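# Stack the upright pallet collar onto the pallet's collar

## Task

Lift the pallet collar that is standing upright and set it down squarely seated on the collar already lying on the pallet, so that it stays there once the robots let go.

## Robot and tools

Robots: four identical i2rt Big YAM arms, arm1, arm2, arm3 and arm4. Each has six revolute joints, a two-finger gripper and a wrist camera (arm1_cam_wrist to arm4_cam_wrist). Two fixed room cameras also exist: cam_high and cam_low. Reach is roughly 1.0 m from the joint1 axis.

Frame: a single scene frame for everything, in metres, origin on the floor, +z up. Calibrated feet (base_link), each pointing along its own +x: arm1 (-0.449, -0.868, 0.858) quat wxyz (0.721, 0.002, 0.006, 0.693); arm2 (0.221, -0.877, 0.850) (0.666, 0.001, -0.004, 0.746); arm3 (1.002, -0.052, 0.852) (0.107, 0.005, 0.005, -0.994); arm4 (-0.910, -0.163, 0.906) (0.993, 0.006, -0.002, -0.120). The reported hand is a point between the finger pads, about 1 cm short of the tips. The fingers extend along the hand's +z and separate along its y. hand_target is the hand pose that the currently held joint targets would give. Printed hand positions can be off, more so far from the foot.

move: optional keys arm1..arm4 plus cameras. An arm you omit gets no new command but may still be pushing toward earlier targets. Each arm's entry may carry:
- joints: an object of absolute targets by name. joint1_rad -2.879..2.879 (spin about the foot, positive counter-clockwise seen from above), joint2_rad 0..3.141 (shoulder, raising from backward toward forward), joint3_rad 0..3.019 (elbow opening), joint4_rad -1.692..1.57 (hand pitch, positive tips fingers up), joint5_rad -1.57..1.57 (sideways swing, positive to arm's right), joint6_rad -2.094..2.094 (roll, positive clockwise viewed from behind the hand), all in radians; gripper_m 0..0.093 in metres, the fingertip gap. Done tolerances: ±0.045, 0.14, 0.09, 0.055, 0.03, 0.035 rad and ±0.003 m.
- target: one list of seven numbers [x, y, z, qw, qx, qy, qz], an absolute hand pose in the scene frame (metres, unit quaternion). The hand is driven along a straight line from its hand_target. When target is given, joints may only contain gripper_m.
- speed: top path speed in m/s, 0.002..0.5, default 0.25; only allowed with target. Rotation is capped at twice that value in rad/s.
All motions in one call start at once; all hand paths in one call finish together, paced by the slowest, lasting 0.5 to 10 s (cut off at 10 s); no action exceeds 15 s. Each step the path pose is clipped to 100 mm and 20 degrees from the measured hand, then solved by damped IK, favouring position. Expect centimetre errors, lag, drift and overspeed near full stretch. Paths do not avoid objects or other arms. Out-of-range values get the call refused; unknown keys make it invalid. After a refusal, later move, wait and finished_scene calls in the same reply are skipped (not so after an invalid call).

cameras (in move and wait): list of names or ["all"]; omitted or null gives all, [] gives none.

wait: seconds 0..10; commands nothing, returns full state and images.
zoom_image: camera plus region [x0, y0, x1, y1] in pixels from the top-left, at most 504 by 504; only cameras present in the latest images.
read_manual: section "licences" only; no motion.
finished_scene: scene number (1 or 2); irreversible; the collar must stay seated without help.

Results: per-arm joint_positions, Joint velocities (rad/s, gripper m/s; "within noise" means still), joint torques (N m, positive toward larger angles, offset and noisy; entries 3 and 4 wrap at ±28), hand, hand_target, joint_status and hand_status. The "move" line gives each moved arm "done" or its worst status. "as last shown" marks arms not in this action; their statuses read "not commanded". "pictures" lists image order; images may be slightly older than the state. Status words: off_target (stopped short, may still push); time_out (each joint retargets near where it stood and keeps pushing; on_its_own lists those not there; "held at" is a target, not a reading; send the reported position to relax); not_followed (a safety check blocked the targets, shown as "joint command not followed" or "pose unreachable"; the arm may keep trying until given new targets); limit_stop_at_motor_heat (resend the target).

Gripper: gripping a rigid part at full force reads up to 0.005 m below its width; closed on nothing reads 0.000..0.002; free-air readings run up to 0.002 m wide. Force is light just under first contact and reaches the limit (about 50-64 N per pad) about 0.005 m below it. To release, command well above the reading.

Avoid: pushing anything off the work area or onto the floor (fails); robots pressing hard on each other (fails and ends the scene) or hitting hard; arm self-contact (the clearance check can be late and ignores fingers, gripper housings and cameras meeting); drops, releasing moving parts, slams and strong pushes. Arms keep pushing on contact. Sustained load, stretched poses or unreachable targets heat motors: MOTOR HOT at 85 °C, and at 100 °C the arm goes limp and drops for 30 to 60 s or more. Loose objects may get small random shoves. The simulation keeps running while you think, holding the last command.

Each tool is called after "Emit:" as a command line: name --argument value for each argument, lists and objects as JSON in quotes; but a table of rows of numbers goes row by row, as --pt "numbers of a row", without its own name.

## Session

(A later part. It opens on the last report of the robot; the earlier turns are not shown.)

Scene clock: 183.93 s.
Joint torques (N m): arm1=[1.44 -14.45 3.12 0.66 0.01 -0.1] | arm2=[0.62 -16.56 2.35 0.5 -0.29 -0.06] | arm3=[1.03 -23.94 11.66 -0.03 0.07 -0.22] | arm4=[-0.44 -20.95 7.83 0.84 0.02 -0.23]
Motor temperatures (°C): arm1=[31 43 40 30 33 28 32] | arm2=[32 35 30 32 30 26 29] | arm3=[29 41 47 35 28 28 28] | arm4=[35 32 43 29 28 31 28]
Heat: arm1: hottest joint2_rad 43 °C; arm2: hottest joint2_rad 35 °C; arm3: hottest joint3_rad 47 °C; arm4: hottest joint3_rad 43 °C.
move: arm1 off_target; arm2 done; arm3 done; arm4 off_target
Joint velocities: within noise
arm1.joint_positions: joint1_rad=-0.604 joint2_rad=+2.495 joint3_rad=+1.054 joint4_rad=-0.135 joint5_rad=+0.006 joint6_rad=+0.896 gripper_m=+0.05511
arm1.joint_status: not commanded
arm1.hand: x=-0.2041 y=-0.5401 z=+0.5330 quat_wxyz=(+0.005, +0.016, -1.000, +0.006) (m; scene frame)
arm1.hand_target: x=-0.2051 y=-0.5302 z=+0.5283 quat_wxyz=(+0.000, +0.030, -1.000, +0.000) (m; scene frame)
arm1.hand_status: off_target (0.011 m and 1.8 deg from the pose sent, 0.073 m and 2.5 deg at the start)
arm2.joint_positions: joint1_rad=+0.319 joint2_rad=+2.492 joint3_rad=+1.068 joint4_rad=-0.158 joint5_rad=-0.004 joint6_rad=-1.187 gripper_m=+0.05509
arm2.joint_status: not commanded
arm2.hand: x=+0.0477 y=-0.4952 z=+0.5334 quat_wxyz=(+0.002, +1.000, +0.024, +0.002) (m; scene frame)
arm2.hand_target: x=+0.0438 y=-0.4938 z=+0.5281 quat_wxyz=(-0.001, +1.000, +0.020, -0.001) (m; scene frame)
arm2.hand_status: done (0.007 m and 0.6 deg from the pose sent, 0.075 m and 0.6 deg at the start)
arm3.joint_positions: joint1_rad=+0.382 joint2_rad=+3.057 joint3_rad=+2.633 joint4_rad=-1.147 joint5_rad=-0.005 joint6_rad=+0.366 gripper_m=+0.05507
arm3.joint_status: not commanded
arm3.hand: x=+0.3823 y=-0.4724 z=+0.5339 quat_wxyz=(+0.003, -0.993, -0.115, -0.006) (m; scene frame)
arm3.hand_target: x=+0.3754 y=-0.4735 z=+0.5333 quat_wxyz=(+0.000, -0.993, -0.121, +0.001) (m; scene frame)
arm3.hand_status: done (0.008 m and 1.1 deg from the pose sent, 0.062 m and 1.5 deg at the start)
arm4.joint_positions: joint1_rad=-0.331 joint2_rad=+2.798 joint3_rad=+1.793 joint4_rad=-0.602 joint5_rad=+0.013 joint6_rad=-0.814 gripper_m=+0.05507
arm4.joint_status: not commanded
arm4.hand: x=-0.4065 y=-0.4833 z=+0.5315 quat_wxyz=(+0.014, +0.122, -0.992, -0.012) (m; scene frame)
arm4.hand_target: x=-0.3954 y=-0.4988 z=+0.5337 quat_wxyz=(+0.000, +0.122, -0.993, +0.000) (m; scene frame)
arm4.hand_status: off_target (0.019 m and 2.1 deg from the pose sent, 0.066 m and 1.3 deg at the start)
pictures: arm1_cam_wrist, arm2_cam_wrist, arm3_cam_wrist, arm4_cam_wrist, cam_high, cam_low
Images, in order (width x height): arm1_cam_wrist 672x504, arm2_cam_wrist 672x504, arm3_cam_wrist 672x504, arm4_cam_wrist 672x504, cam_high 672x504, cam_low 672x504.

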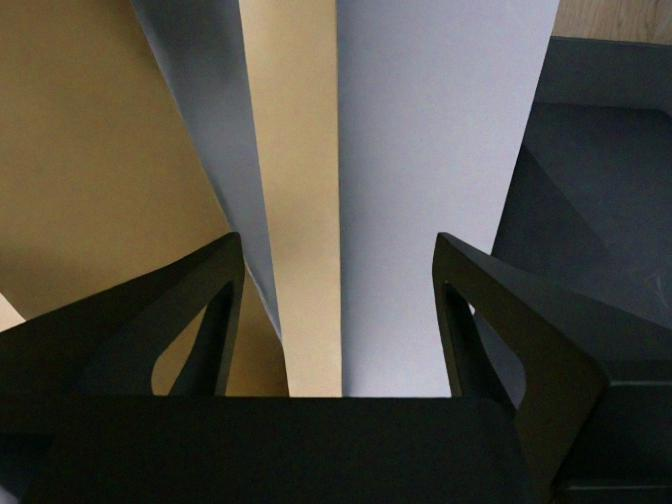

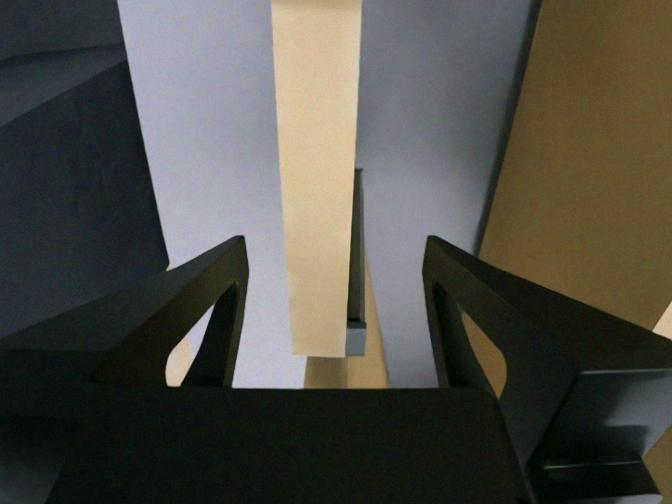

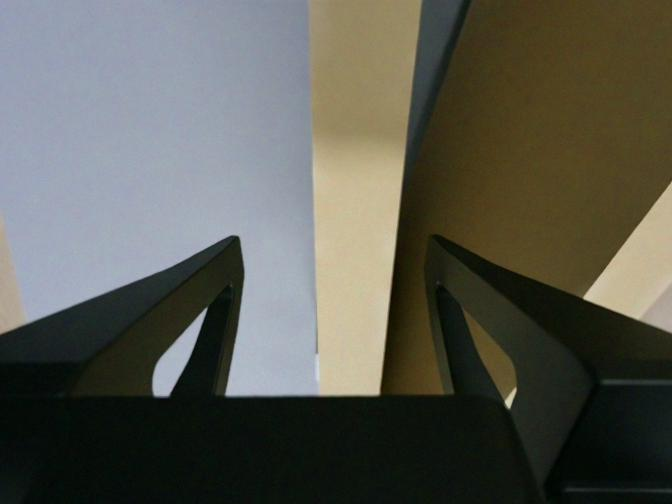

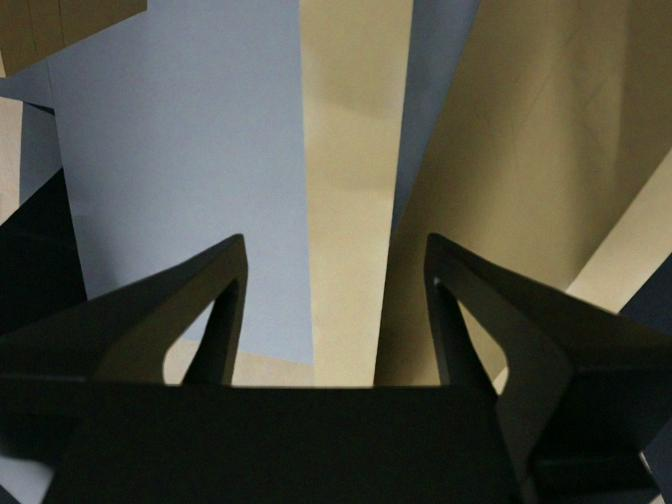

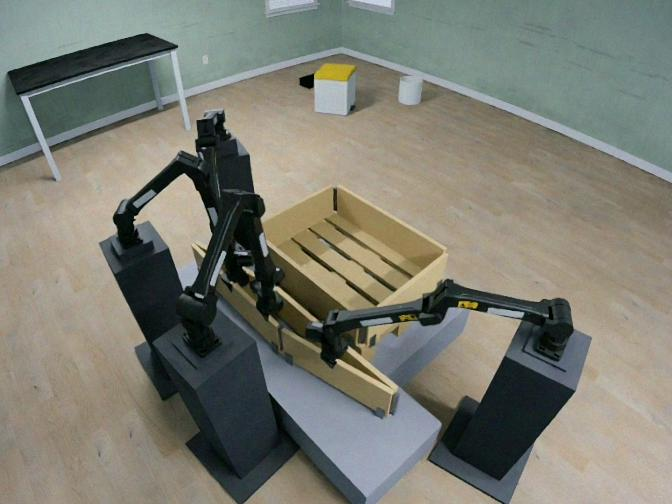

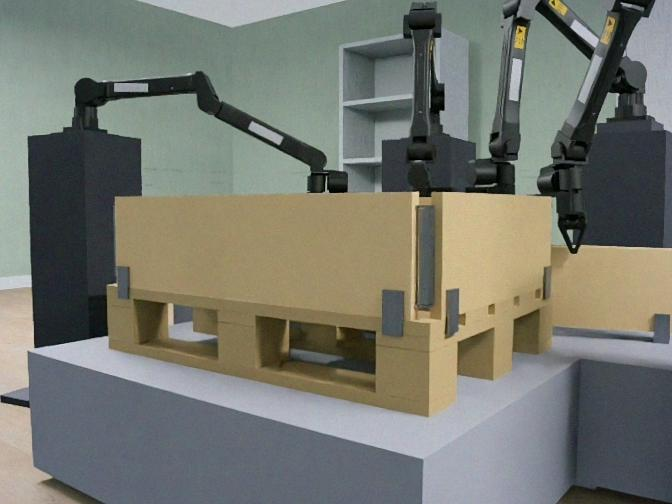

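Emit:
move --arm1 '{"target":[-0.205,-0.519,0.510,0,-0.03,0.9996,0],"speed":0.1}' --arm2 '{"target":[0.044,-0.499,0.510,0,0.9998,0.02,0],"speed":0.1}' --arm3 '{"target":[0.375,-0.468,0.525,0,0.9925,0.1219,0],"speed":0.1}' --arm4 '{"target":[-0.395,-0.503,0.525,0,-0.1219,0.9925,0],"speed":0.1}'

Emit:
move --arm1 '{"joints":{"gripper_m":0.013}}' --arm2 '{"joints":{"gripper_m":0.013}}' --arm3 '{"joints":{"gripper_m":0.013}}' --arm4 '{"joints":{"gripper_m":0.013}}'

Scene clock: 191.13 s.
Joint torques (N m): arm1=[1.32 -14.68 3.18 0.54 0.01 0.05] | arm2=[0.79 -16.56 1.94 0.5 -0.26 -0.05] | arm3=[0.56 -23.71 10.51 0.65 0.04 -0.22] | arm4=[-0.67 -20.78 8.03 0.77 0.02 -0.23]
Motor temperatures (°C): arm1=[31 43 40 30 33 28 32] | arm2=[32 36 29 32 30 26 29] | arm3=[29 40 48 35 28 28 28] | arm4=[35 33 44 29 28 31 28]
Heat: arm1: hottest joint2_rad 43 °C; arm2: hottest joint2_rad 36 °C; arm3: hottest joint3_rad 48 °C; arm4: hottest joint3_rad 44 °C.
move: arm1 off_target; arm2 done; arm3 off_target; arm4 off_target
Joint velocities: within noise
arm1.joint_positions: joint1_rad=-0.588 joint2_rad=+2.546 joint3_rad=+1.108 joint4_rad=-0.135 joint5_rad=+0.006 joint6_rad=+0.896 gripper_m=+0.05511
arm1.joint_status: not commanded
arm1.hand: x=-0.2038 y=-0.5282 z=+0.5151 quat_wxyz=(+0.004, +0.024, -1.000, +0.005) (m; scene frame)
arm1.hand_target: x=-0.2053 y=-0.5192 z=+0.5102 quat_wxyz=(+0.000, +0.030, -1.000, +0.000) (m; scene frame)
arm1.hand_status: off_target (0.011 m and 1.0 deg from the pose sent, 0.031 m and 1.8 deg at the start)
arm2.joint_positions: joint1_rad=+0.322 joint2_rad=+2.539 joint3_rad=+1.084 joint4_rad=-0.127 joint5_rad=-0.004 joint6_rad=-1.181 gripper_m=+0.05509
arm2.joint_status: not commanded
arm2.hand: x=+0.0481 y=-0.4992 z=+0.5154 quat_wxyz=(+0.003, +1.000, +0.023, +0.002) (m; scene frame)
arm2.hand_target: x=+0.0441 y=-0.4991 z=+0.5101 quat_wxyz=(+0.000, +1.000, +0.020, +0.000) (m; scene frame)
arm2.hand_status: done (0.007 m and 0.5 deg from the pose sent, 0.024 m and 0.6 deg at the start)
arm3.joint_positions: joint1_rad=+0.382 joint2_rad=+3.063 joint3_rad=+2.633 joint4_rad=-1.147 joint5_rad=-0.005 joint6_rad=+0.358 gripper_m=+0.05507
arm3.joint_status: not commanded
arm3.hand: x=+0.3846 y=-0.4708 z=+0.5295 quat_wxyz=(+0.004, -0.993, -0.119, -0.009) (m; scene frame)
arm3.hand_target: x=+0.3753 y=-0.4678 z=+0.5252 quat_wxyz=(+0.000, -0.993, -0.122, +0.001) (m; scene frame)
arm3.hand_status: off_target (0.011 m and 1.1 deg from the pose sent, 0.012 m and 1.1 deg at the start)
arm4.joint_positions: joint1_rad=-0.335 joint2_rad=+2.816 joint3_rad=+1.816 joint4_rad=-0.602 joint5_rad=+0.013 joint6_rad=-0.819 gripper_m=+0.05507
arm4.joint_status: not commanded
arm4.hand: x=-0.4048 y=-0.4875 z=+0.5254 quat_wxyz=(+0.012, +0.122, -0.992, -0.011) (m; scene frame)
arm4.hand_target: x=-0.3955 y=-0.5028 z=+0.5256 quat_wxyz=(+0.000, +0.121, -0.993, +0.000) (m; scene frame)
arm4.hand_status: off_target (0.018 m and 1.9 deg from the pose sent, 0.024 m and 2.1 deg at the start)
pictures: arm1_cam_wrist, arm2_cam_wrist, arm3_cam_wrist, arm4_cam_wrist, cam_high, cam_low
Images, in order (width x height): arm1_cam_wrist 672x504, arm2_cam_wrist 672x504, arm3_cam_wrist 672x504, arm4_cam_wrist 672x504, cam_high 672x504, cam_low 672x504.

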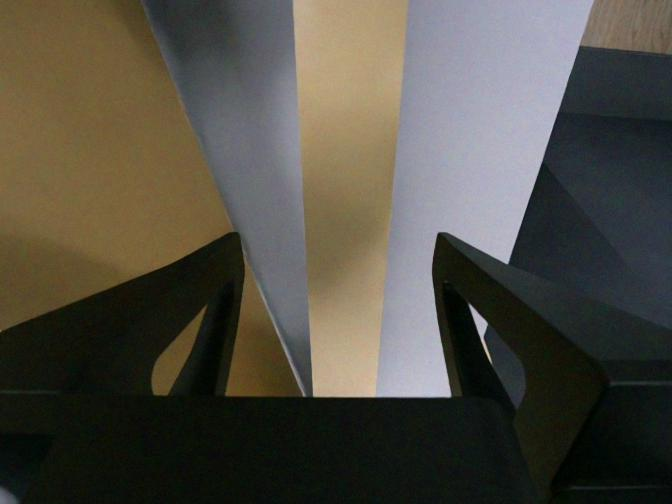

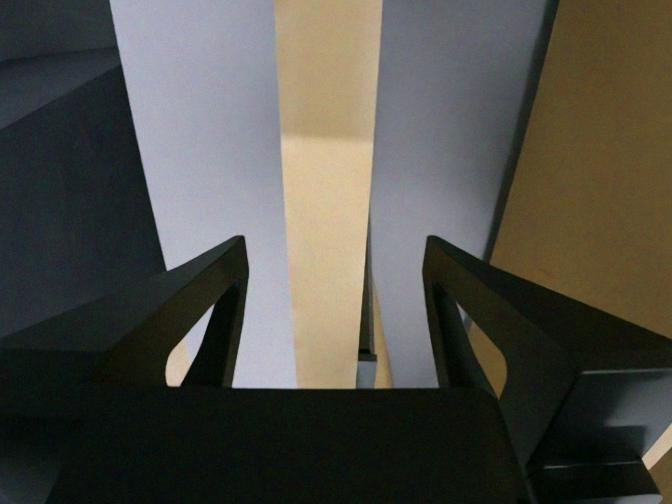

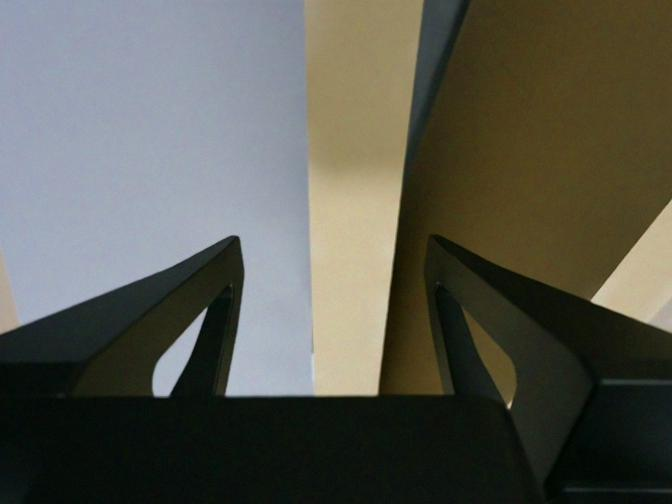

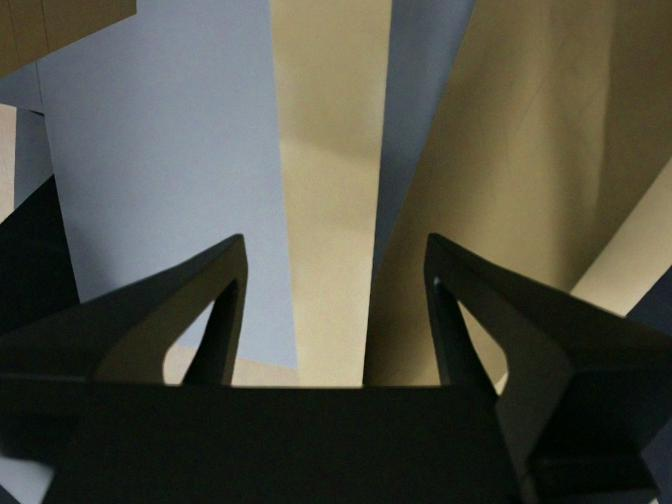

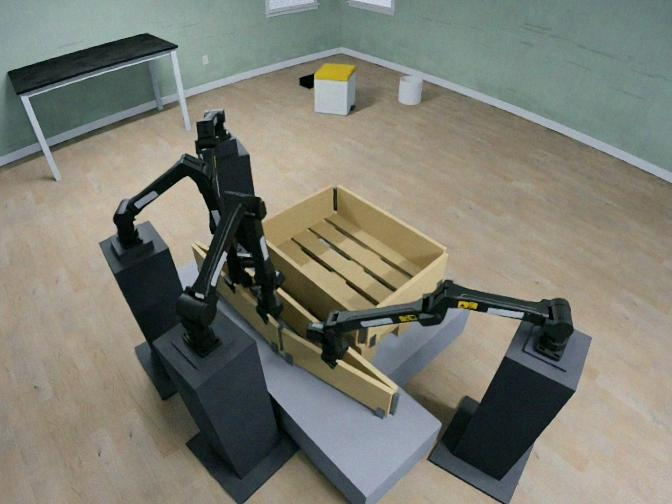

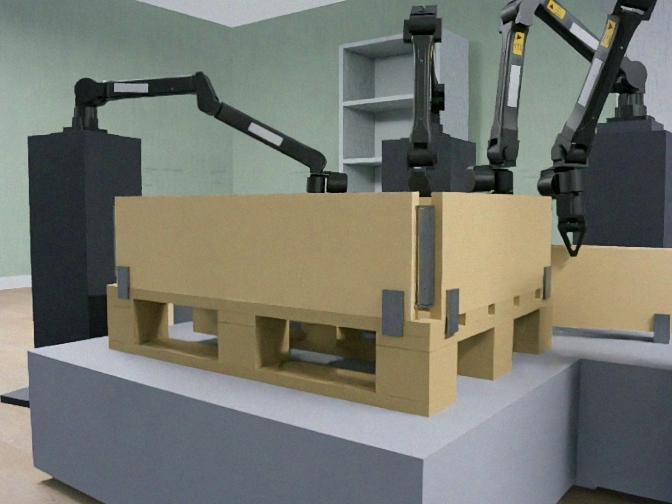

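Scene clock: 192.00 s.
Joint torques (N m): arm1=[1.32 -14.68 3.15 0.55 0.02 0.05] | arm2=[0.73 -16.56 2.04 0.49 -0.21 -0.08] | arm3=[0.44 -23.77 10.51 0.68 0.04 -0.22] | arm4=[-0.56 -20.66 8.05 0.77 -0.09 -0.23]
Motor temperatures (°C): arm1=[31 43 40 30 33 28 32] | arm2=[32 36 29 32 30 26 29] | arm3=[29 40 48 35 28 28 28] | arm4=[35 33 44 29 28 31 28]
Heat: arm1: hottest joint2_rad 43 °C; arm2: hottest joint2_rad 36 °C; arm3: hottest joint3_rad 48 °C; arm4: hottest joint3_rad 44 °C.
move: arm1 off_target; arm2 off_target; arm3 off_target; arm4 off_target
Joint velocities: within noise
arm1.joint_positions: joint1_rad=-0.588 joint2_rad=+2.547 joint3_rad=+1.108 joint4_rad=-0.135 joint5_rad=+0.012 joint6_rad=+0.894 gripper_m=+0.01822
arm1.joint_status: gripper_m off_target (ended at +0.01825, target +0.01300)
arm1.hand: x=-0.2030 y=-0.5290 z=+0.5150 quat_wxyz=(+0.002, +0.025, -1.000, +0.007) (m; scene frame)
arm1.hand_target: x=-0.2044 y=-0.5198 z=+0.5102 quat_wxyz=(-0.002, +0.031, -1.000, +0.002) (m; scene frame)
arm1.hand_status: not commanded
arm2.joint_positions: joint1_rad=+0.324 joint2_rad=+2.539 joint3_rad=+1.083 joint4_rad=-0.127 joint5_rad=-0.004 joint6_rad=-1.172 gripper_m=+0.01903
arm2.joint_status: gripper_m off_target (ended at +0.01906, target +0.01300)
arm2.hand: x=+0.0480 y=-0.5005 z=+0.5152 quat_wxyz=(+0.003, +1.000, +0.019, +0.003) (m; scene frame)
arm2.hand_target: x=+0.0442 y=-0.4990 z=+0.5101 quat_wxyz=(+0.000, +1.000, +0.016, +0.000) (m; scene frame)
arm2.hand_status: not commanded
arm3.joint_positions: joint1_rad=+0.382 joint2_rad=+3.063 joint3_rad=+2.633 joint4_rad=-1.149 joint5_rad=-0.002 joint6_rad=+0.358 gripper_m=+0.01962
arm3.joint_status: gripper_m off_target (ended at +0.01966, target +0.01300)
arm3.hand: x=+0.3846 y=-0.4702 z=+0.5295 quat_wxyz=(+0.006, -0.993, -0.119, -0.009) (m; scene frame)
arm3.hand_target: x=+0.3752 y=-0.4673 z=+0.5252 quat_wxyz=(+0.001, -0.993, -0.122, +0.001) (m; scene frame)
arm3.hand_status: not commanded
arm4.joint_positions: joint1_rad=-0.335 joint2_rad=+2.816 joint3_rad=+1.816 joint4_rad=-0.602 joint5_rad=+0.016 joint6_rad=-0.819 gripper_m=+0.01886
arm4.joint_status: gripper_m off_target (ended at +0.01888, target +0.01300)
arm4.hand: x=-0.4051 y=-0.4880 z=+0.5254 quat_wxyz=(+0.013, +0.122, -0.992, -0.010) (m; scene frame)
arm4.hand_target: x=-0.3956 y=-0.5028 z=+0.5256 quat_wxyz=(+0.000, +0.121, -0.993, +0.000) (m; scene frame)
arm4.hand_status: not commanded
pictures: arm1_cam_wrist, arm2_cam_wrist, arm3_cam_wrist, arm4_cam_wrist, cam_high, cam_low
Images, in order (width x height): arm1_cam_wrist 672x504, arm2_cam_wrist 672x504, arm3_cam_wrist 672x504, arm4_cam_wrist 672x504, cam_high 672x504, cam_low 672x504.

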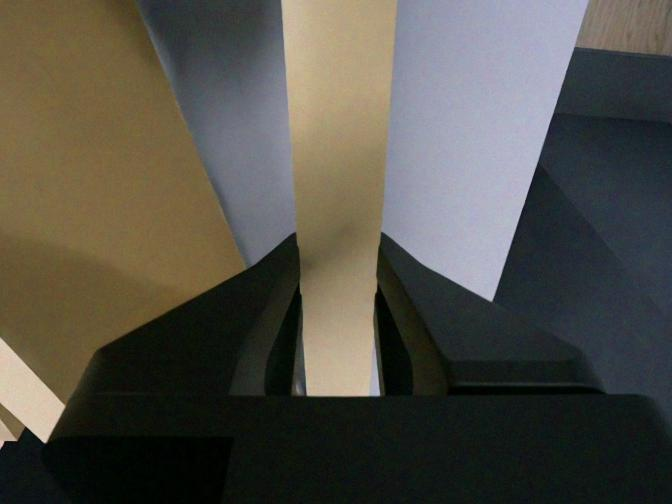

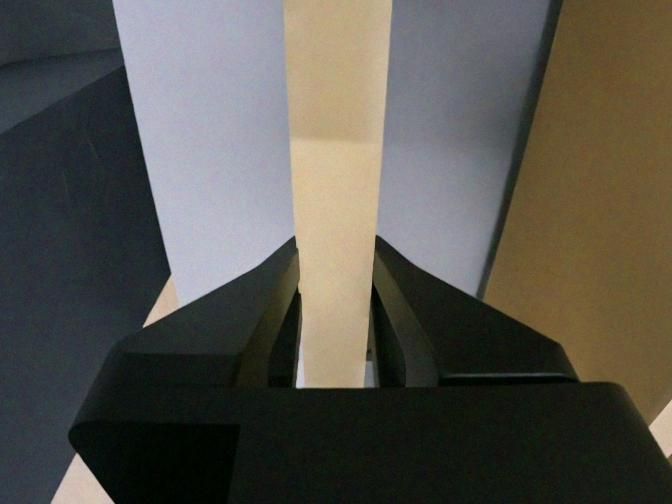

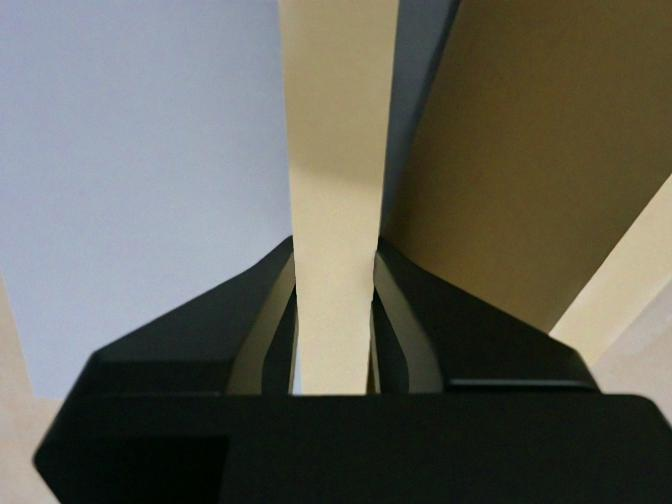

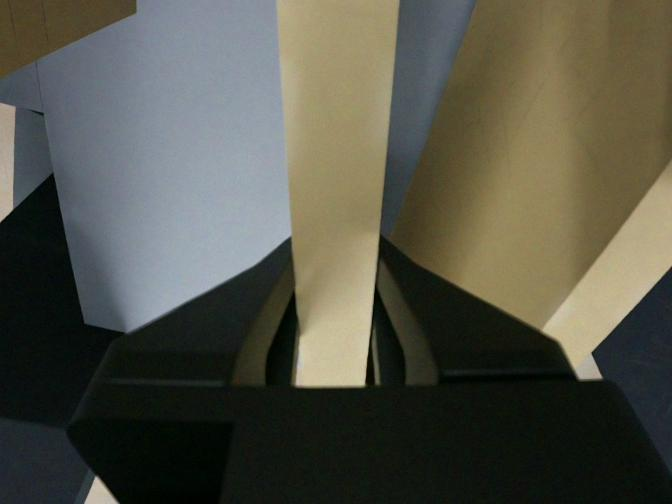

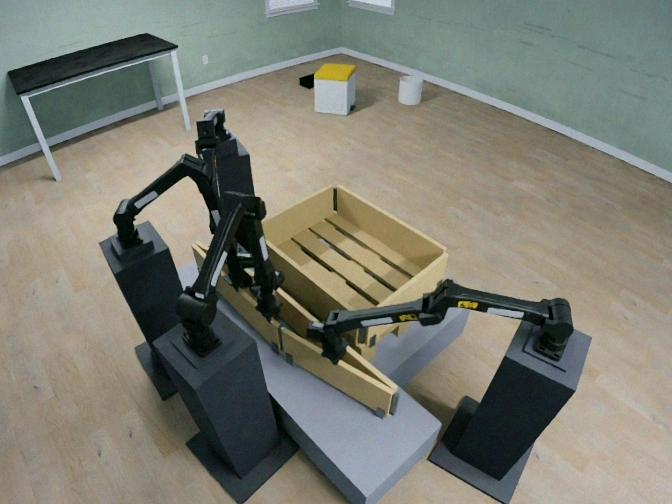

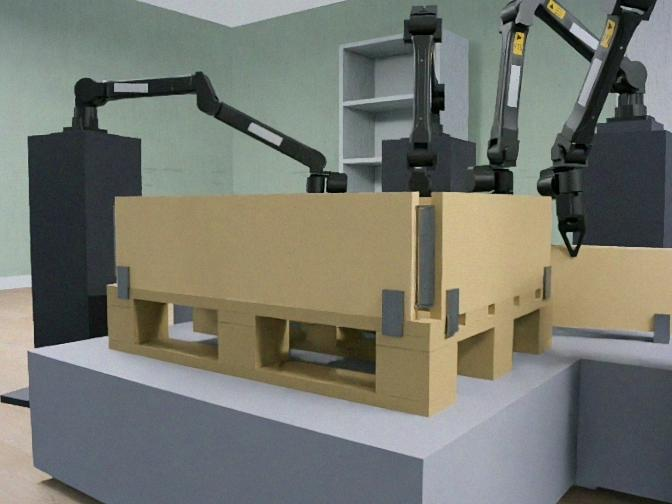

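Emit:
move --arm1 '{"target":[-0.2044,-0.5198,0.57,-0.002,0.031,-1.0,0.002],"speed":0.08}' --arm2 '{"target":[0.0442,-0.499,0.57,0,0.9998,0.016,0],"speed":0.08}' --arm3 '{"target":[0.3752,-0.4673,0.585,0,0.9925,0.1219,0],"speed":0.08}' --arm4 '{"target":[-0.3956,-0.5028,0.585,0,-0.1219,0.9925,0],"speed":0.08}' --cameras '["cam_high","cam_low"]'

Scene clock: 201.13 s.
Joint torques (N m): arm1=[1.38 -22.12 -0.2 -1.07 -0.43 0.05] | arm2=[0.32 -24.53 -0.32 -1.11 -0.2 -0.1] | arm3=[0.79 -30.8 7.04 -1.06 0.14 0.03] | arm4=[-0.67 -27.11 4.07 -0.57 -0.42 -0.17]
Motor temperatures (°C): arm1=[31 44 39 30 33 27 33] | arm2=[32 36 29 32 30 26 30] | arm3=[29 40 48 35 28 27 28] | arm4=[35 34 44 29 28 31 29]
Heat: arm1: hottest joint2_rad 44 °C; arm2: hottest joint2_rad 36 °C; arm3: hottest joint3_rad 48 °C; arm4: hottest joint3_rad 44 °C.
move: arm1 off_target; arm2 off_target; arm3 off_target; arm4 off_target
Joint velocities: within noise
arm1.joint_positions: joint1_rad=-0.588 joint2_rad=+2.489 joint3_rad=+1.062 joint4_rad=-0.155 joint5_rad=+0.028 joint6_rad=+0.896 gripper_m=+0.01822
arm1.joint_status: not commanded
arm1.hand: x=-0.2050 y=-0.5363 z=+0.5357 quat_wxyz=(-0.002, +0.024, -1.000, +0.016) (m; scene frame)
arm1.hand_target: x=-0.2025 y=-0.5184 z=+0.5673 quat_wxyz=(-0.007, +0.030, -1.000, -0.002) (m; scene frame)
arm1.hand_status: off_target (0.038 m and 1.7 deg from the pose sent, 0.056 m and 1.0 deg at the start)
arm2.joint_positions: joint1_rad=+0.327 joint2_rad=+2.481 joint3_rad=+1.028 joint4_rad=-0.147 joint5_rad=-0.015 joint6_rad=-1.167 gripper_m=+0.01903
arm2.joint_status: not commanded
arm2.hand: x=+0.0502 y=-0.5132 z=+0.5356 quat_wxyz=(+0.013, +1.000, +0.018, +0.001) (m; scene frame)
arm2.hand_target: x=+0.0420 y=-0.4978 z=+0.5673 quat_wxyz=(-0.003, +1.000, +0.015, -0.007) (m; scene frame)
arm2.hand_status: off_target (0.038 m and 1.5 deg from the pose sent, 0.055 m and 0.6 deg at the start)
arm3.joint_positions: joint1_rad=+0.379 joint2_rad=+2.984 joint3_rad=+2.498 joint4_rad=-1.074 joint5_rad=-0.011 joint6_rad=+0.323 gripper_m=+0.01962
arm3.joint_status: not commanded
arm3.hand: x=+0.3865 y=-0.4677 z=+0.5404 quat_wxyz=(-0.003, -0.991, -0.135, -0.002) (m; scene frame)
arm3.hand_target: x=+0.3722 y=-0.4700 z=+0.5828 quat_wxyz=(-0.004, -0.992, -0.126, +0.005) (m; scene frame)
arm3.hand_status: off_target (0.046 m and 1.5 deg from the pose sent, 0.056 m and 1.2 deg at the start)
arm4.joint_positions: joint1_rad=-0.335 joint2_rad=+2.771 joint3_rad=+1.759 joint4_rad=-0.582 joint5_rad=+0.023 joint6_rad=-0.834 gripper_m=+0.01886
arm4.joint_status: not commanded
arm4.hand: x=-0.4101 y=-0.4863 z=+0.5399 quat_wxyz=(+0.013, +0.129, -0.991, -0.005) (m; scene frame)
arm4.hand_target: x=-0.3932 y=-0.5043 z=+0.5827 quat_wxyz=(-0.005, +0.127, -0.992, +0.004) (m; scene frame)
arm4.hand_status: off_target (0.050 m and 1.8 deg from the pose sent, 0.062 m and 1.9 deg at the start)
pictures: cam_high, cam_low
Images, in order (width x height): cam_high 672x504, cam_low 672x504.

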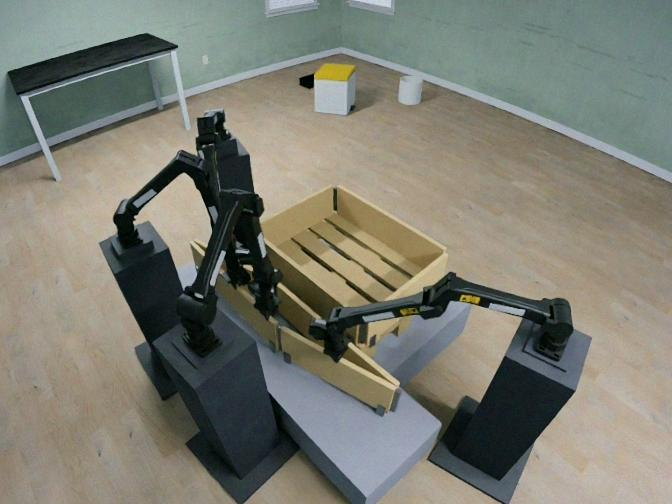

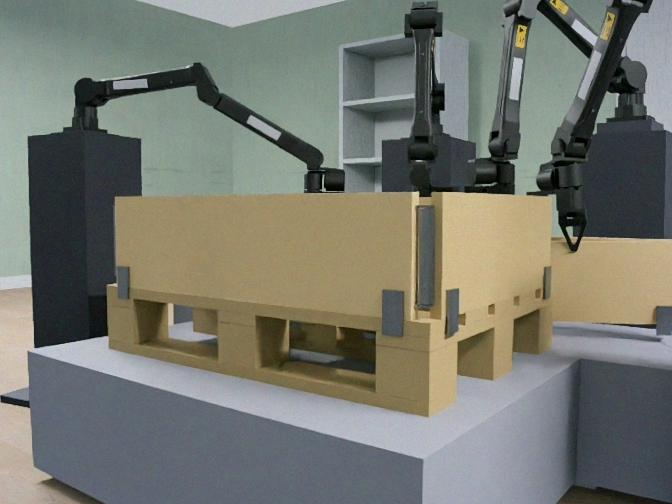

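Emit:
move --arm1 '{"target":[-0.2044,-0.5118,0.935,-0.002,0.031,-1.0,0.002],"speed":0.12}' --arm2 '{"target":[0.0442,-0.485,0.935,0,0.9998,0.016,0],"speed":0.12}' --arm3 '{"target":[0.3752,-0.4673,0.958,0,0.9925,0.1219,0],"speed":0.12}' --arm4 '{"target":[-0.3956,-0.5028,0.958,0,-0.1219,0.9925,0],"speed":0.12}'

Scene clock: 218.33 s.
Joint torques (N m): arm1=[2.84 -18.43 14.3 -2.39 -0.75 0.17] | arm2=[-1.03 -20.95 13.85 -2.37 0.33 -0.23] | arm3=[0.97 -32.67 16.31 -2.65 0.42 0.18] | arm4=[0.09 -24.88 14.98 -1.5 -1.05 0.02]
Motor temperatures (°C): arm1=[31 43 39 30 33 27 33] | arm2=[32 37 29 32 30 26 30] | arm3=[28 42 47 35 28 27 29] | arm4=[35 38 43 29 29 31 30]
Heat: arm1: hottest joint2_rad 43 °C; arm2: hottest joint2_rad 37 °C; arm3: hottest joint3_rad 47 °C; arm4: hottest joint3_rad 43 °C.
move: arm1 off_target; arm2 off_target; arm3 off_target; arm4 off_target
Joint velocities: within noise
arm1.joint_positions: joint1_rad=-0.594 joint2_rad=+1.653 joint3_rad=+1.008 joint4_rad=-1.004 joint5_rad=+0.032 joint6_rad=+0.887 gripper_m=+0.01823
arm1.joint_status: not commanded
arm1.hand: x=-0.2039 y=-0.5436 z=+0.8810 quat_wxyz=(+0.017, +0.027, -0.999, +0.043) (m; scene frame)
arm1.hand_target: x=-0.2052 y=-0.5142 z=+0.9327 quat_wxyz=(-0.002, +0.036, -0.999, +0.001) (m; scene frame)
arm1.hand_status: off_target (0.063 m and 5.2 deg from the pose sent, 0.400 m and 1.7 deg at the start)
arm2.joint_positions: joint1_rad=+0.327 joint2_rad=+1.661 joint3_rad=+1.003 joint4_rad=-1.020 joint5_rad=-0.018 joint6_rad=-1.184 gripper_m=+0.01903
arm2.joint_status: not commanded
arm2.hand: x=+0.0489 y=-0.5165 z=+0.8749 quat_wxyz=(+0.049, +0.998, +0.026, +0.015) (m; scene frame)
arm2.hand_target: x=+0.0450 y=-0.4884 z=+0.9325 quat_wxyz=(+0.000, +1.000, +0.021, +0.000) (m; scene frame)
arm2.hand_status: off_target (0.068 m and 6.0 deg from the pose sent, 0.400 m and 1.5 deg at the start)
arm3.joint_positions: joint1_rad=+0.374 joint2_rad=+2.562 joint3_rad=+2.511 joint4_rad=-1.595 joint5_rad=-0.017 joint6_rad=+0.315 gripper_m=+0.01973
arm3.joint_status: not commanded
arm3.hand: x=+0.3893 y=-0.4646 z=+0.8583 quat_wxyz=(+0.013, -0.990, -0.136, -0.043) (m; scene frame)
arm3.hand_target: x=+0.3792 y=-0.4652 z=+0.9533 quat_wxyz=(-0.002, -0.993, -0.122, +0.003) (m; scene frame)
arm3.hand_status: off_target (0.101 m and 5.4 deg from the pose sent, 0.418 m and 1.5 deg at the start; pose on its path clipped on 112 of 153 steps)
arm4.joint_positions: joint1_rad=-0.335 joint2_rad=+2.111 joint3_rad=+1.598 joint4_rad=-1.145 joint5_rad=+0.042 joint6_rad=-0.838 gripper_m=+0.01954
arm4.joint_status: not commanded
arm4.hand: x=-0.4218 y=-0.4879 z=+0.8934 quat_wxyz=(+0.043, +0.133, -0.990, -0.018) (m; scene frame)
arm4.hand_target: x=-0.3991 y=-0.5010 z=+0.9572 quat_wxyz=(+0.000, +0.123, -0.992, +0.001) (m; scene frame)
arm4.hand_status: off_target (0.071 m and 5.5 deg from the pose sent, 0.419 m and 1.8 deg at the start)
pictures: arm1_cam_wrist, arm2_cam_wrist, arm3_cam_wrist, arm4_cam_wrist, cam_high, cam_low
Images, in order (width x height): arm1_cam_wrist 672x504, arm2_cam_wrist 672x504, arm3_cam_wrist 672x504, arm4_cam_wrist 672x504, cam_high 672x504, cam_low 672x504.

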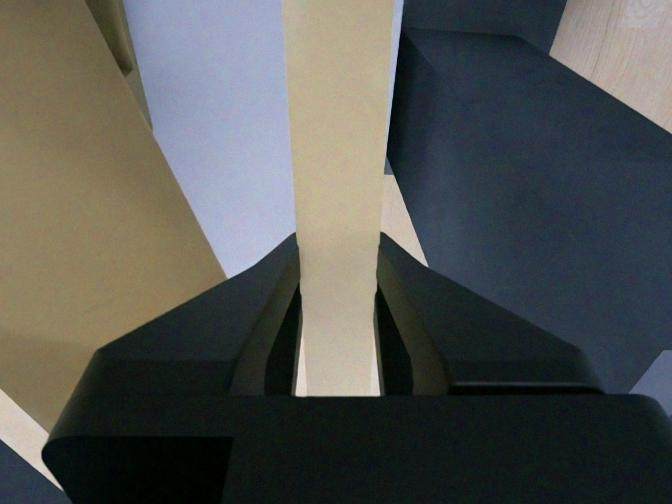

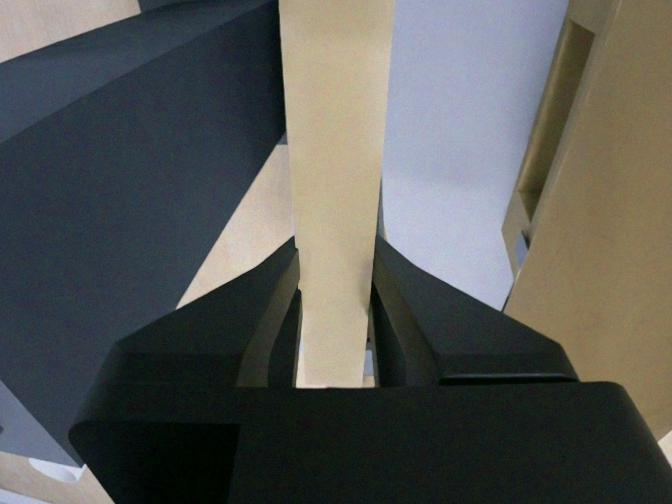

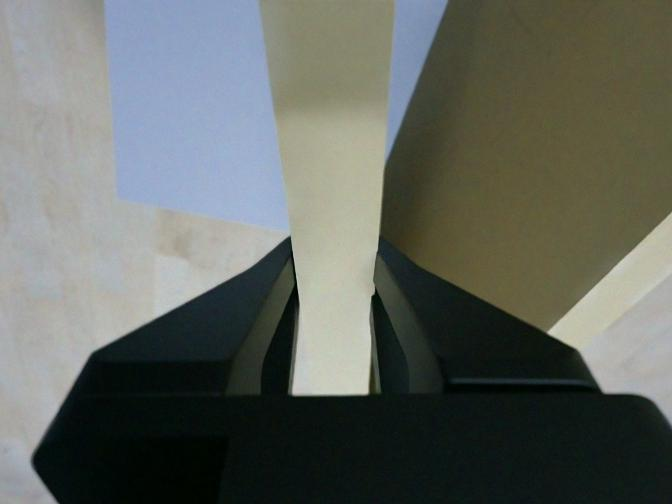

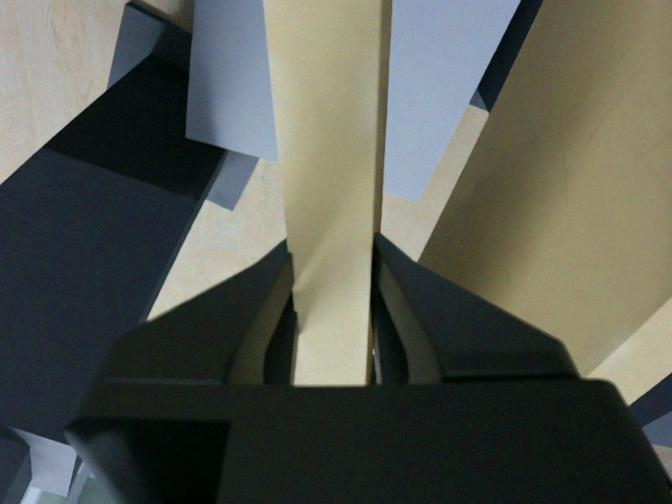

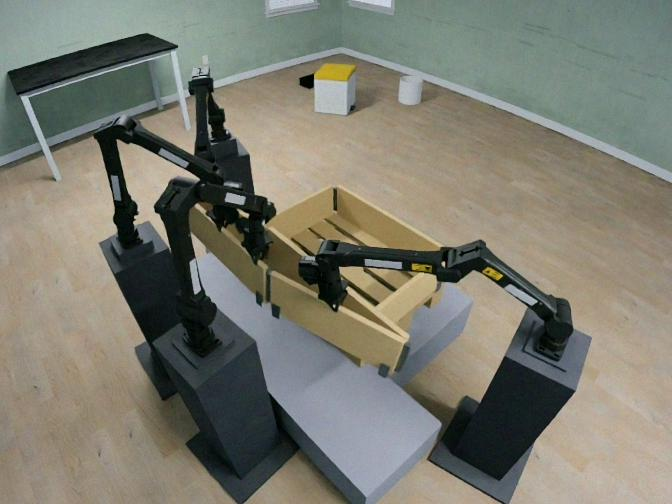

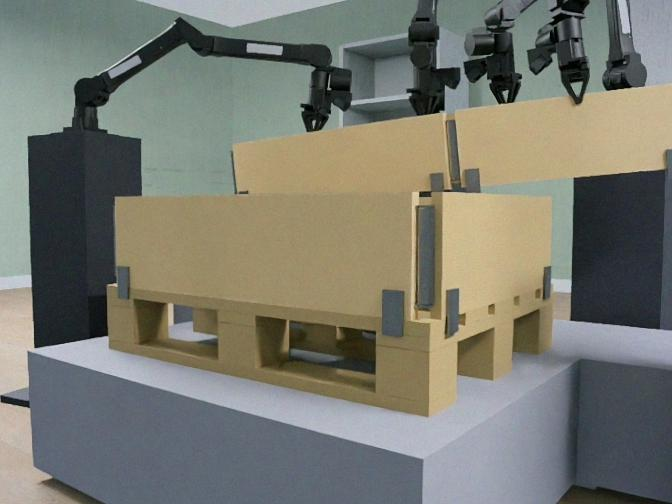

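Emit:
move --arm1 '{"target":[-0.2034,-0.499,0.965,0,-0.021,0.9998,0],"speed":0.12}' --arm2 '{"target":[0.0432,-0.4705,0.972,0,0.9998,0.019,0],"speed":0.12}' --arm3 '{"target":[0.372,-0.475,1.01,0,0.9925,0.1219,0],"speed":0.12}' --arm4 '{"target":[-0.38,-0.5028,0.99,0,-0.1219,0.9925,0],"speed":0.12}' --cameras '["cam_high","cam_low"]'

Scene clock: 257.80 s.
Joint torques (N m): arm1=[3.84 -18.9 16.1 -2.18 -1.02 0.5] | arm2=[-1.32 -22.59 16.59 -2.63 0.29 -0.18] | arm3=[1.44 -32.85 15.88 -2.07 0.55 0.17] | arm4=[1.14 -25.29 17.1 -1.09 -1.1 0.07]
Motor temperatures (°C): arm1=[31 44 43 30 34 27 33] | arm2=[31 38 36 32 30 26 31] | arm3=[28 43 53 35 28 27 30] | arm4=[35 42 54 29 31 30 31]
Heat: arm1: hottest joint2_rad 44 °C; arm2: hottest joint2_rad 38 °C; arm3: hottest joint3_rad 53 °C; arm4: hottest joint3_rad 54 °C.
move: arm1 off_target; arm2 off_target; arm3 off_target; arm4 off_target
Joint velocities: within noise
arm1.joint_positions: joint1_rad=-0.594 joint2_rad=+1.642 joint3_rad=+1.062 joint4_rad=-1.094 joint5_rad=+0.031 joint6_rad=+0.893 gripper_m=+0.01823
arm1.joint_status: not commanded
arm1.hand: x=-0.2016 y=-0.5402 z=+0.9028 quat_wxyz=(+0.025, +0.024, -0.998, +0.053) (m; scene frame)
arm1.hand_target: x=-0.2052 y=-0.5033 z=+0.9629 quat_wxyz=(+0.002, +0.022, -1.000, -0.002) (m; scene frame)
arm1.hand_status: off_target (0.075 m and 6.7 deg from the pose sent, 0.095 m and 5.3 deg at the start)
arm2.joint_positions: joint1_rad=+0.319 joint2_rad=+1.661 joint3_rad=+1.059 joint4_rad=-1.117 joint5_rad=-0.015 joint6_rad=-1.198 gripper_m=+0.01903
arm2.joint_status: not commanded
arm2.hand: x=+0.0509 y=-0.5126 z=+0.8938 quat_wxyz=(+0.067, +0.997, +0.029, +0.024) (m; scene frame)
arm2.hand_target: x=+0.0455 y=-0.4767 z=+0.9691 quat_wxyz=(-0.001, +1.000, +0.019, +0.000) (m; scene frame)
arm2.hand_status: off_target (0.089 m and 8.3 deg from the pose sent, 0.108 m and 6.0 deg at the start)
arm3.joint_positions: joint1_rad=+0.374 joint2_rad=+2.562 joint3_rad=+2.536 joint4_rad=-1.634 joint5_rad=-0.020 joint6_rad=+0.322 gripper_m=+0.01987
arm3.joint_status: not commanded
arm3.hand: x=+0.3920 y=-0.4635 z=+0.8679 quat_wxyz=(+0.015, -0.990, -0.132, -0.050) (m; scene frame)
arm3.hand_target: x=+0.3826 y=-0.4686 z=+0.9632 quat_wxyz=(-0.003, -0.992, -0.122, +0.004) (m; scene frame)
arm3.hand_status: off_target (0.144 m and 6.1 deg from the pose sent, 0.153 m and 5.4 deg at the start; pose on its path clipped on 39 of 40 steps; a joint's target at an end of its range on 15 of 40 steps)
arm4.joint_positions: joint1_rad=-0.332 joint2_rad=+2.111 joint3_rad=+1.665 joint4_rad=-1.249 joint5_rad=+0.042 joint6_rad=-0.829 gripper_m=+0.02023
arm4.joint_status: not commanded
arm4.hand: x=-0.4189 y=-0.4886 z=+0.9172 quat_wxyz=(+0.057, +0.130, -0.989, -0.030) (m; scene frame)
arm4.hand_target: x=-0.3857 y=-0.4996 z=+0.9904 quat_wxyz=(-0.001, +0.123, -0.992, +0.000) (m; scene frame)
arm4.hand_status: off_target (0.084 m and 7.4 deg from the pose sent, 0.106 m and 5.5 deg at the start)
pictures: cam_high, cam_low
Images, in order (width x height): cam_high 672x504, cam_low 672x504.

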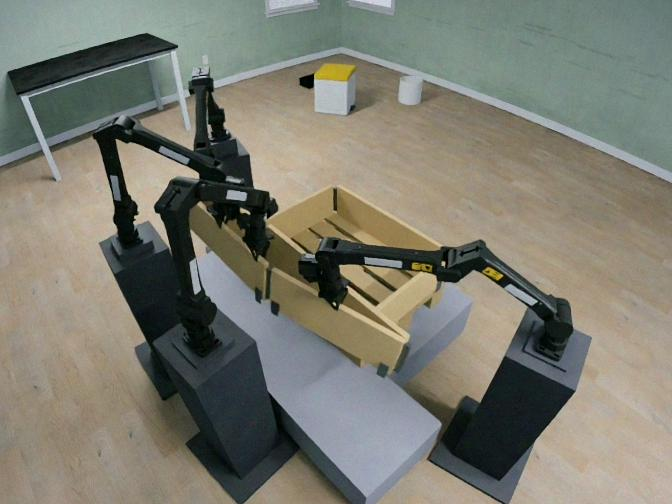

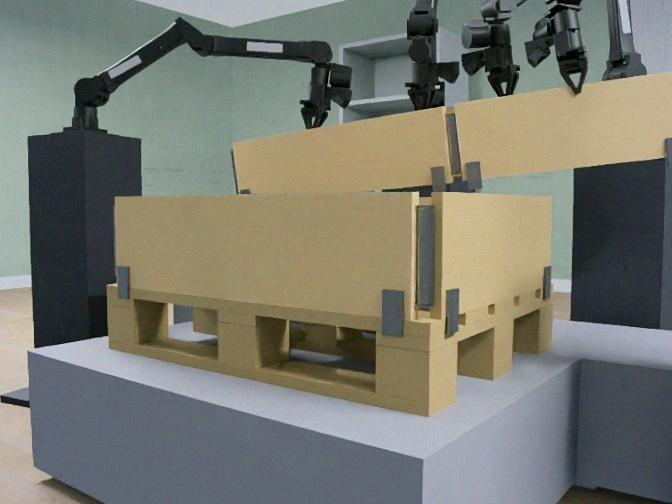

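Emit:
move --arm1 '{"target":[-0.1334,-0.495,0.975,0,-0.021,0.9998,0],"speed":0.1}' --arm2 '{"target":[0.1132,-0.467,0.985,0,0.9998,0.019,0],"speed":0.1}' --arm3 '{"target":[0.446,-0.47,0.995,0,0.9925,0.1219,0],"speed":0.1}' --arm4 '{"target":[-0.31,-0.5028,0.99,0,-0.1219,0.9925,0],"speed":0.1}' --cameras '["cam_high","cam_low"]'

Scene clock: 267.10 s.
Joint torques (N m): arm1=[1.55 -18.61 17.11 -2.1 -0.92 0.34] | arm2=[-1.32 -22.83 14.38 -2.3 -0.06 -0.11] | arm3=[2.73 -33.44 12.03 -1.13 0.77 0.06] | arm4=[1.38 -24.41 18.63 -0.2 -1.07 -0.02]
Motor temperatures (°C): arm1=[31 44 47 30 34 27 33] | arm2=[31 39 38 32 30 26 31] | arm3=[28 44 56 35 28 27 30] | arm4=[35 42 57 29 31 30 31]
Heat: arm1: hottest joint3_rad 47 °C; arm2: hottest joint2_rad 39 °C; arm3: hottest joint3_rad 56 °C; arm4: hottest joint3_rad 57 °C.
move: arm1 off_target; arm2 off_target; arm3 off_target; arm4 off_target
Joint velocities: within noise
arm1.joint_positions: joint1_rad=-0.680 joint2_rad=+1.716 joint3_rad=+1.212 joint4_rad=-1.152 joint5_rad=+0.031 joint6_rad=+0.796 gripper_m=+0.01823
arm1.joint_status: not commanded
arm1.hand: x=-0.1434 y=-0.5275 z=+0.9185 quat_wxyz=(+0.023, +0.029, -0.998, +0.044) (m; scene frame)
arm1.hand_target: x=-0.1357 y=-0.4985 z=+0.9745 quat_wxyz=(+0.000, +0.022, -1.000, -0.001) (m; scene frame)
arm1.hand_status: off_target (0.066 m and 5.8 deg from the pose sent, 0.109 m and 6.7 deg at the start)
arm2.joint_positions: joint1_rad=+0.164 joint2_rad=+1.615 joint3_rad=+1.059 joint4_rad=-1.151 joint5_rad=-0.003 joint6_rad=-1.361 gripper_m=+0.01903
arm2.joint_status: not commanded
arm2.hand: x=+0.1125 y=-0.4946 z=+0.9127 quat_wxyz=(+0.062, +0.997, +0.033, +0.017) (m; scene frame)
arm2.hand_target: x=+0.1146 y=-0.4709 z=+0.9811 quat_wxyz=(-0.002, +1.000, +0.019, +0.002) (m; scene frame)
arm2.hand_status: off_target (0.077 m and 7.6 deg from the pose sent, 0.119 m and 8.3 deg at the start)
arm3.joint_positions: joint1_rad=+0.411 joint2_rad=+2.333 joint3_rad=+2.165 joint4_rad=-1.517 joint5_rad=-0.027 joint6_rad=+0.392 gripper_m=+0.01991
arm3.joint_status: not commanded
arm3.hand: x=+0.4521 y=-0.4547 z=+0.8924 quat_wxyz=(+0.021, -0.991, -0.115, -0.061) (m; scene frame)
arm3.hand_target: x=+0.4499 y=-0.4666 z=+0.9871 quat_wxyz=(-0.001, -0.993, -0.119, -0.001) (m; scene frame)
arm3.hand_status: off_target (0.104 m and 7.4 deg from the pose sent, 0.138 m and 6.1 deg at the start; pose on its path clipped on 57 of 61 steps)
arm4.joint_positions: joint1_rad=-0.280 joint2_rad=+2.249 joint3_rad=+1.955 joint4_rad=-1.407 joint5_rad=+0.040 joint6_rad=-0.765 gripper_m=+0.02024
arm4.joint_status: not commanded
arm4.hand: x=-0.3533 y=-0.4904 z=+0.9339 quat_wxyz=(+0.061, +0.124, -0.990, -0.029) (m; scene frame)
arm4.hand_target: x=-0.3174 y=-0.4987 z=+0.9918 quat_wxyz=(+0.002, +0.122, -0.993, -0.002) (m; scene frame)
arm4.hand_status: off_target (0.072 m and 7.7 deg from the pose sent, 0.132 m and 7.4 deg at the start)
pictures: cam_high, cam_low
Images, in order (width x height): cam_high 672x504, cam_low 672x504.

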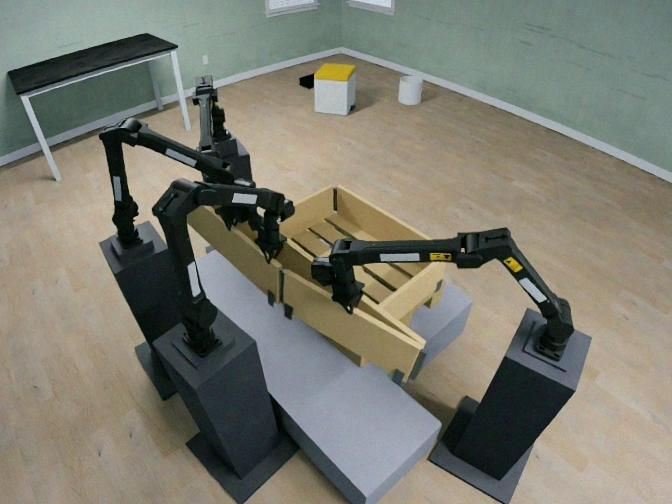

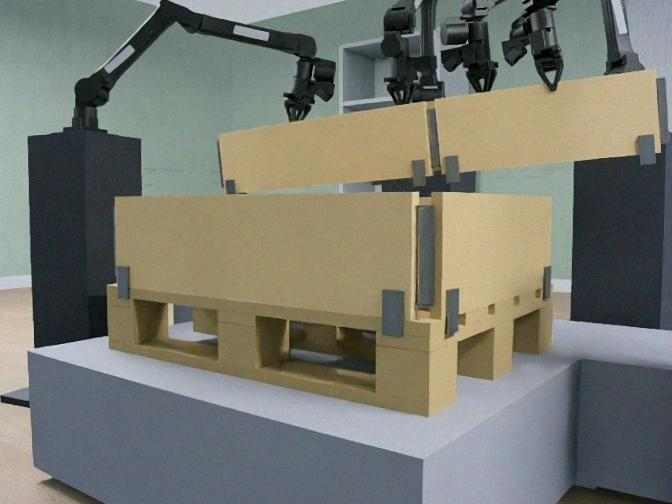

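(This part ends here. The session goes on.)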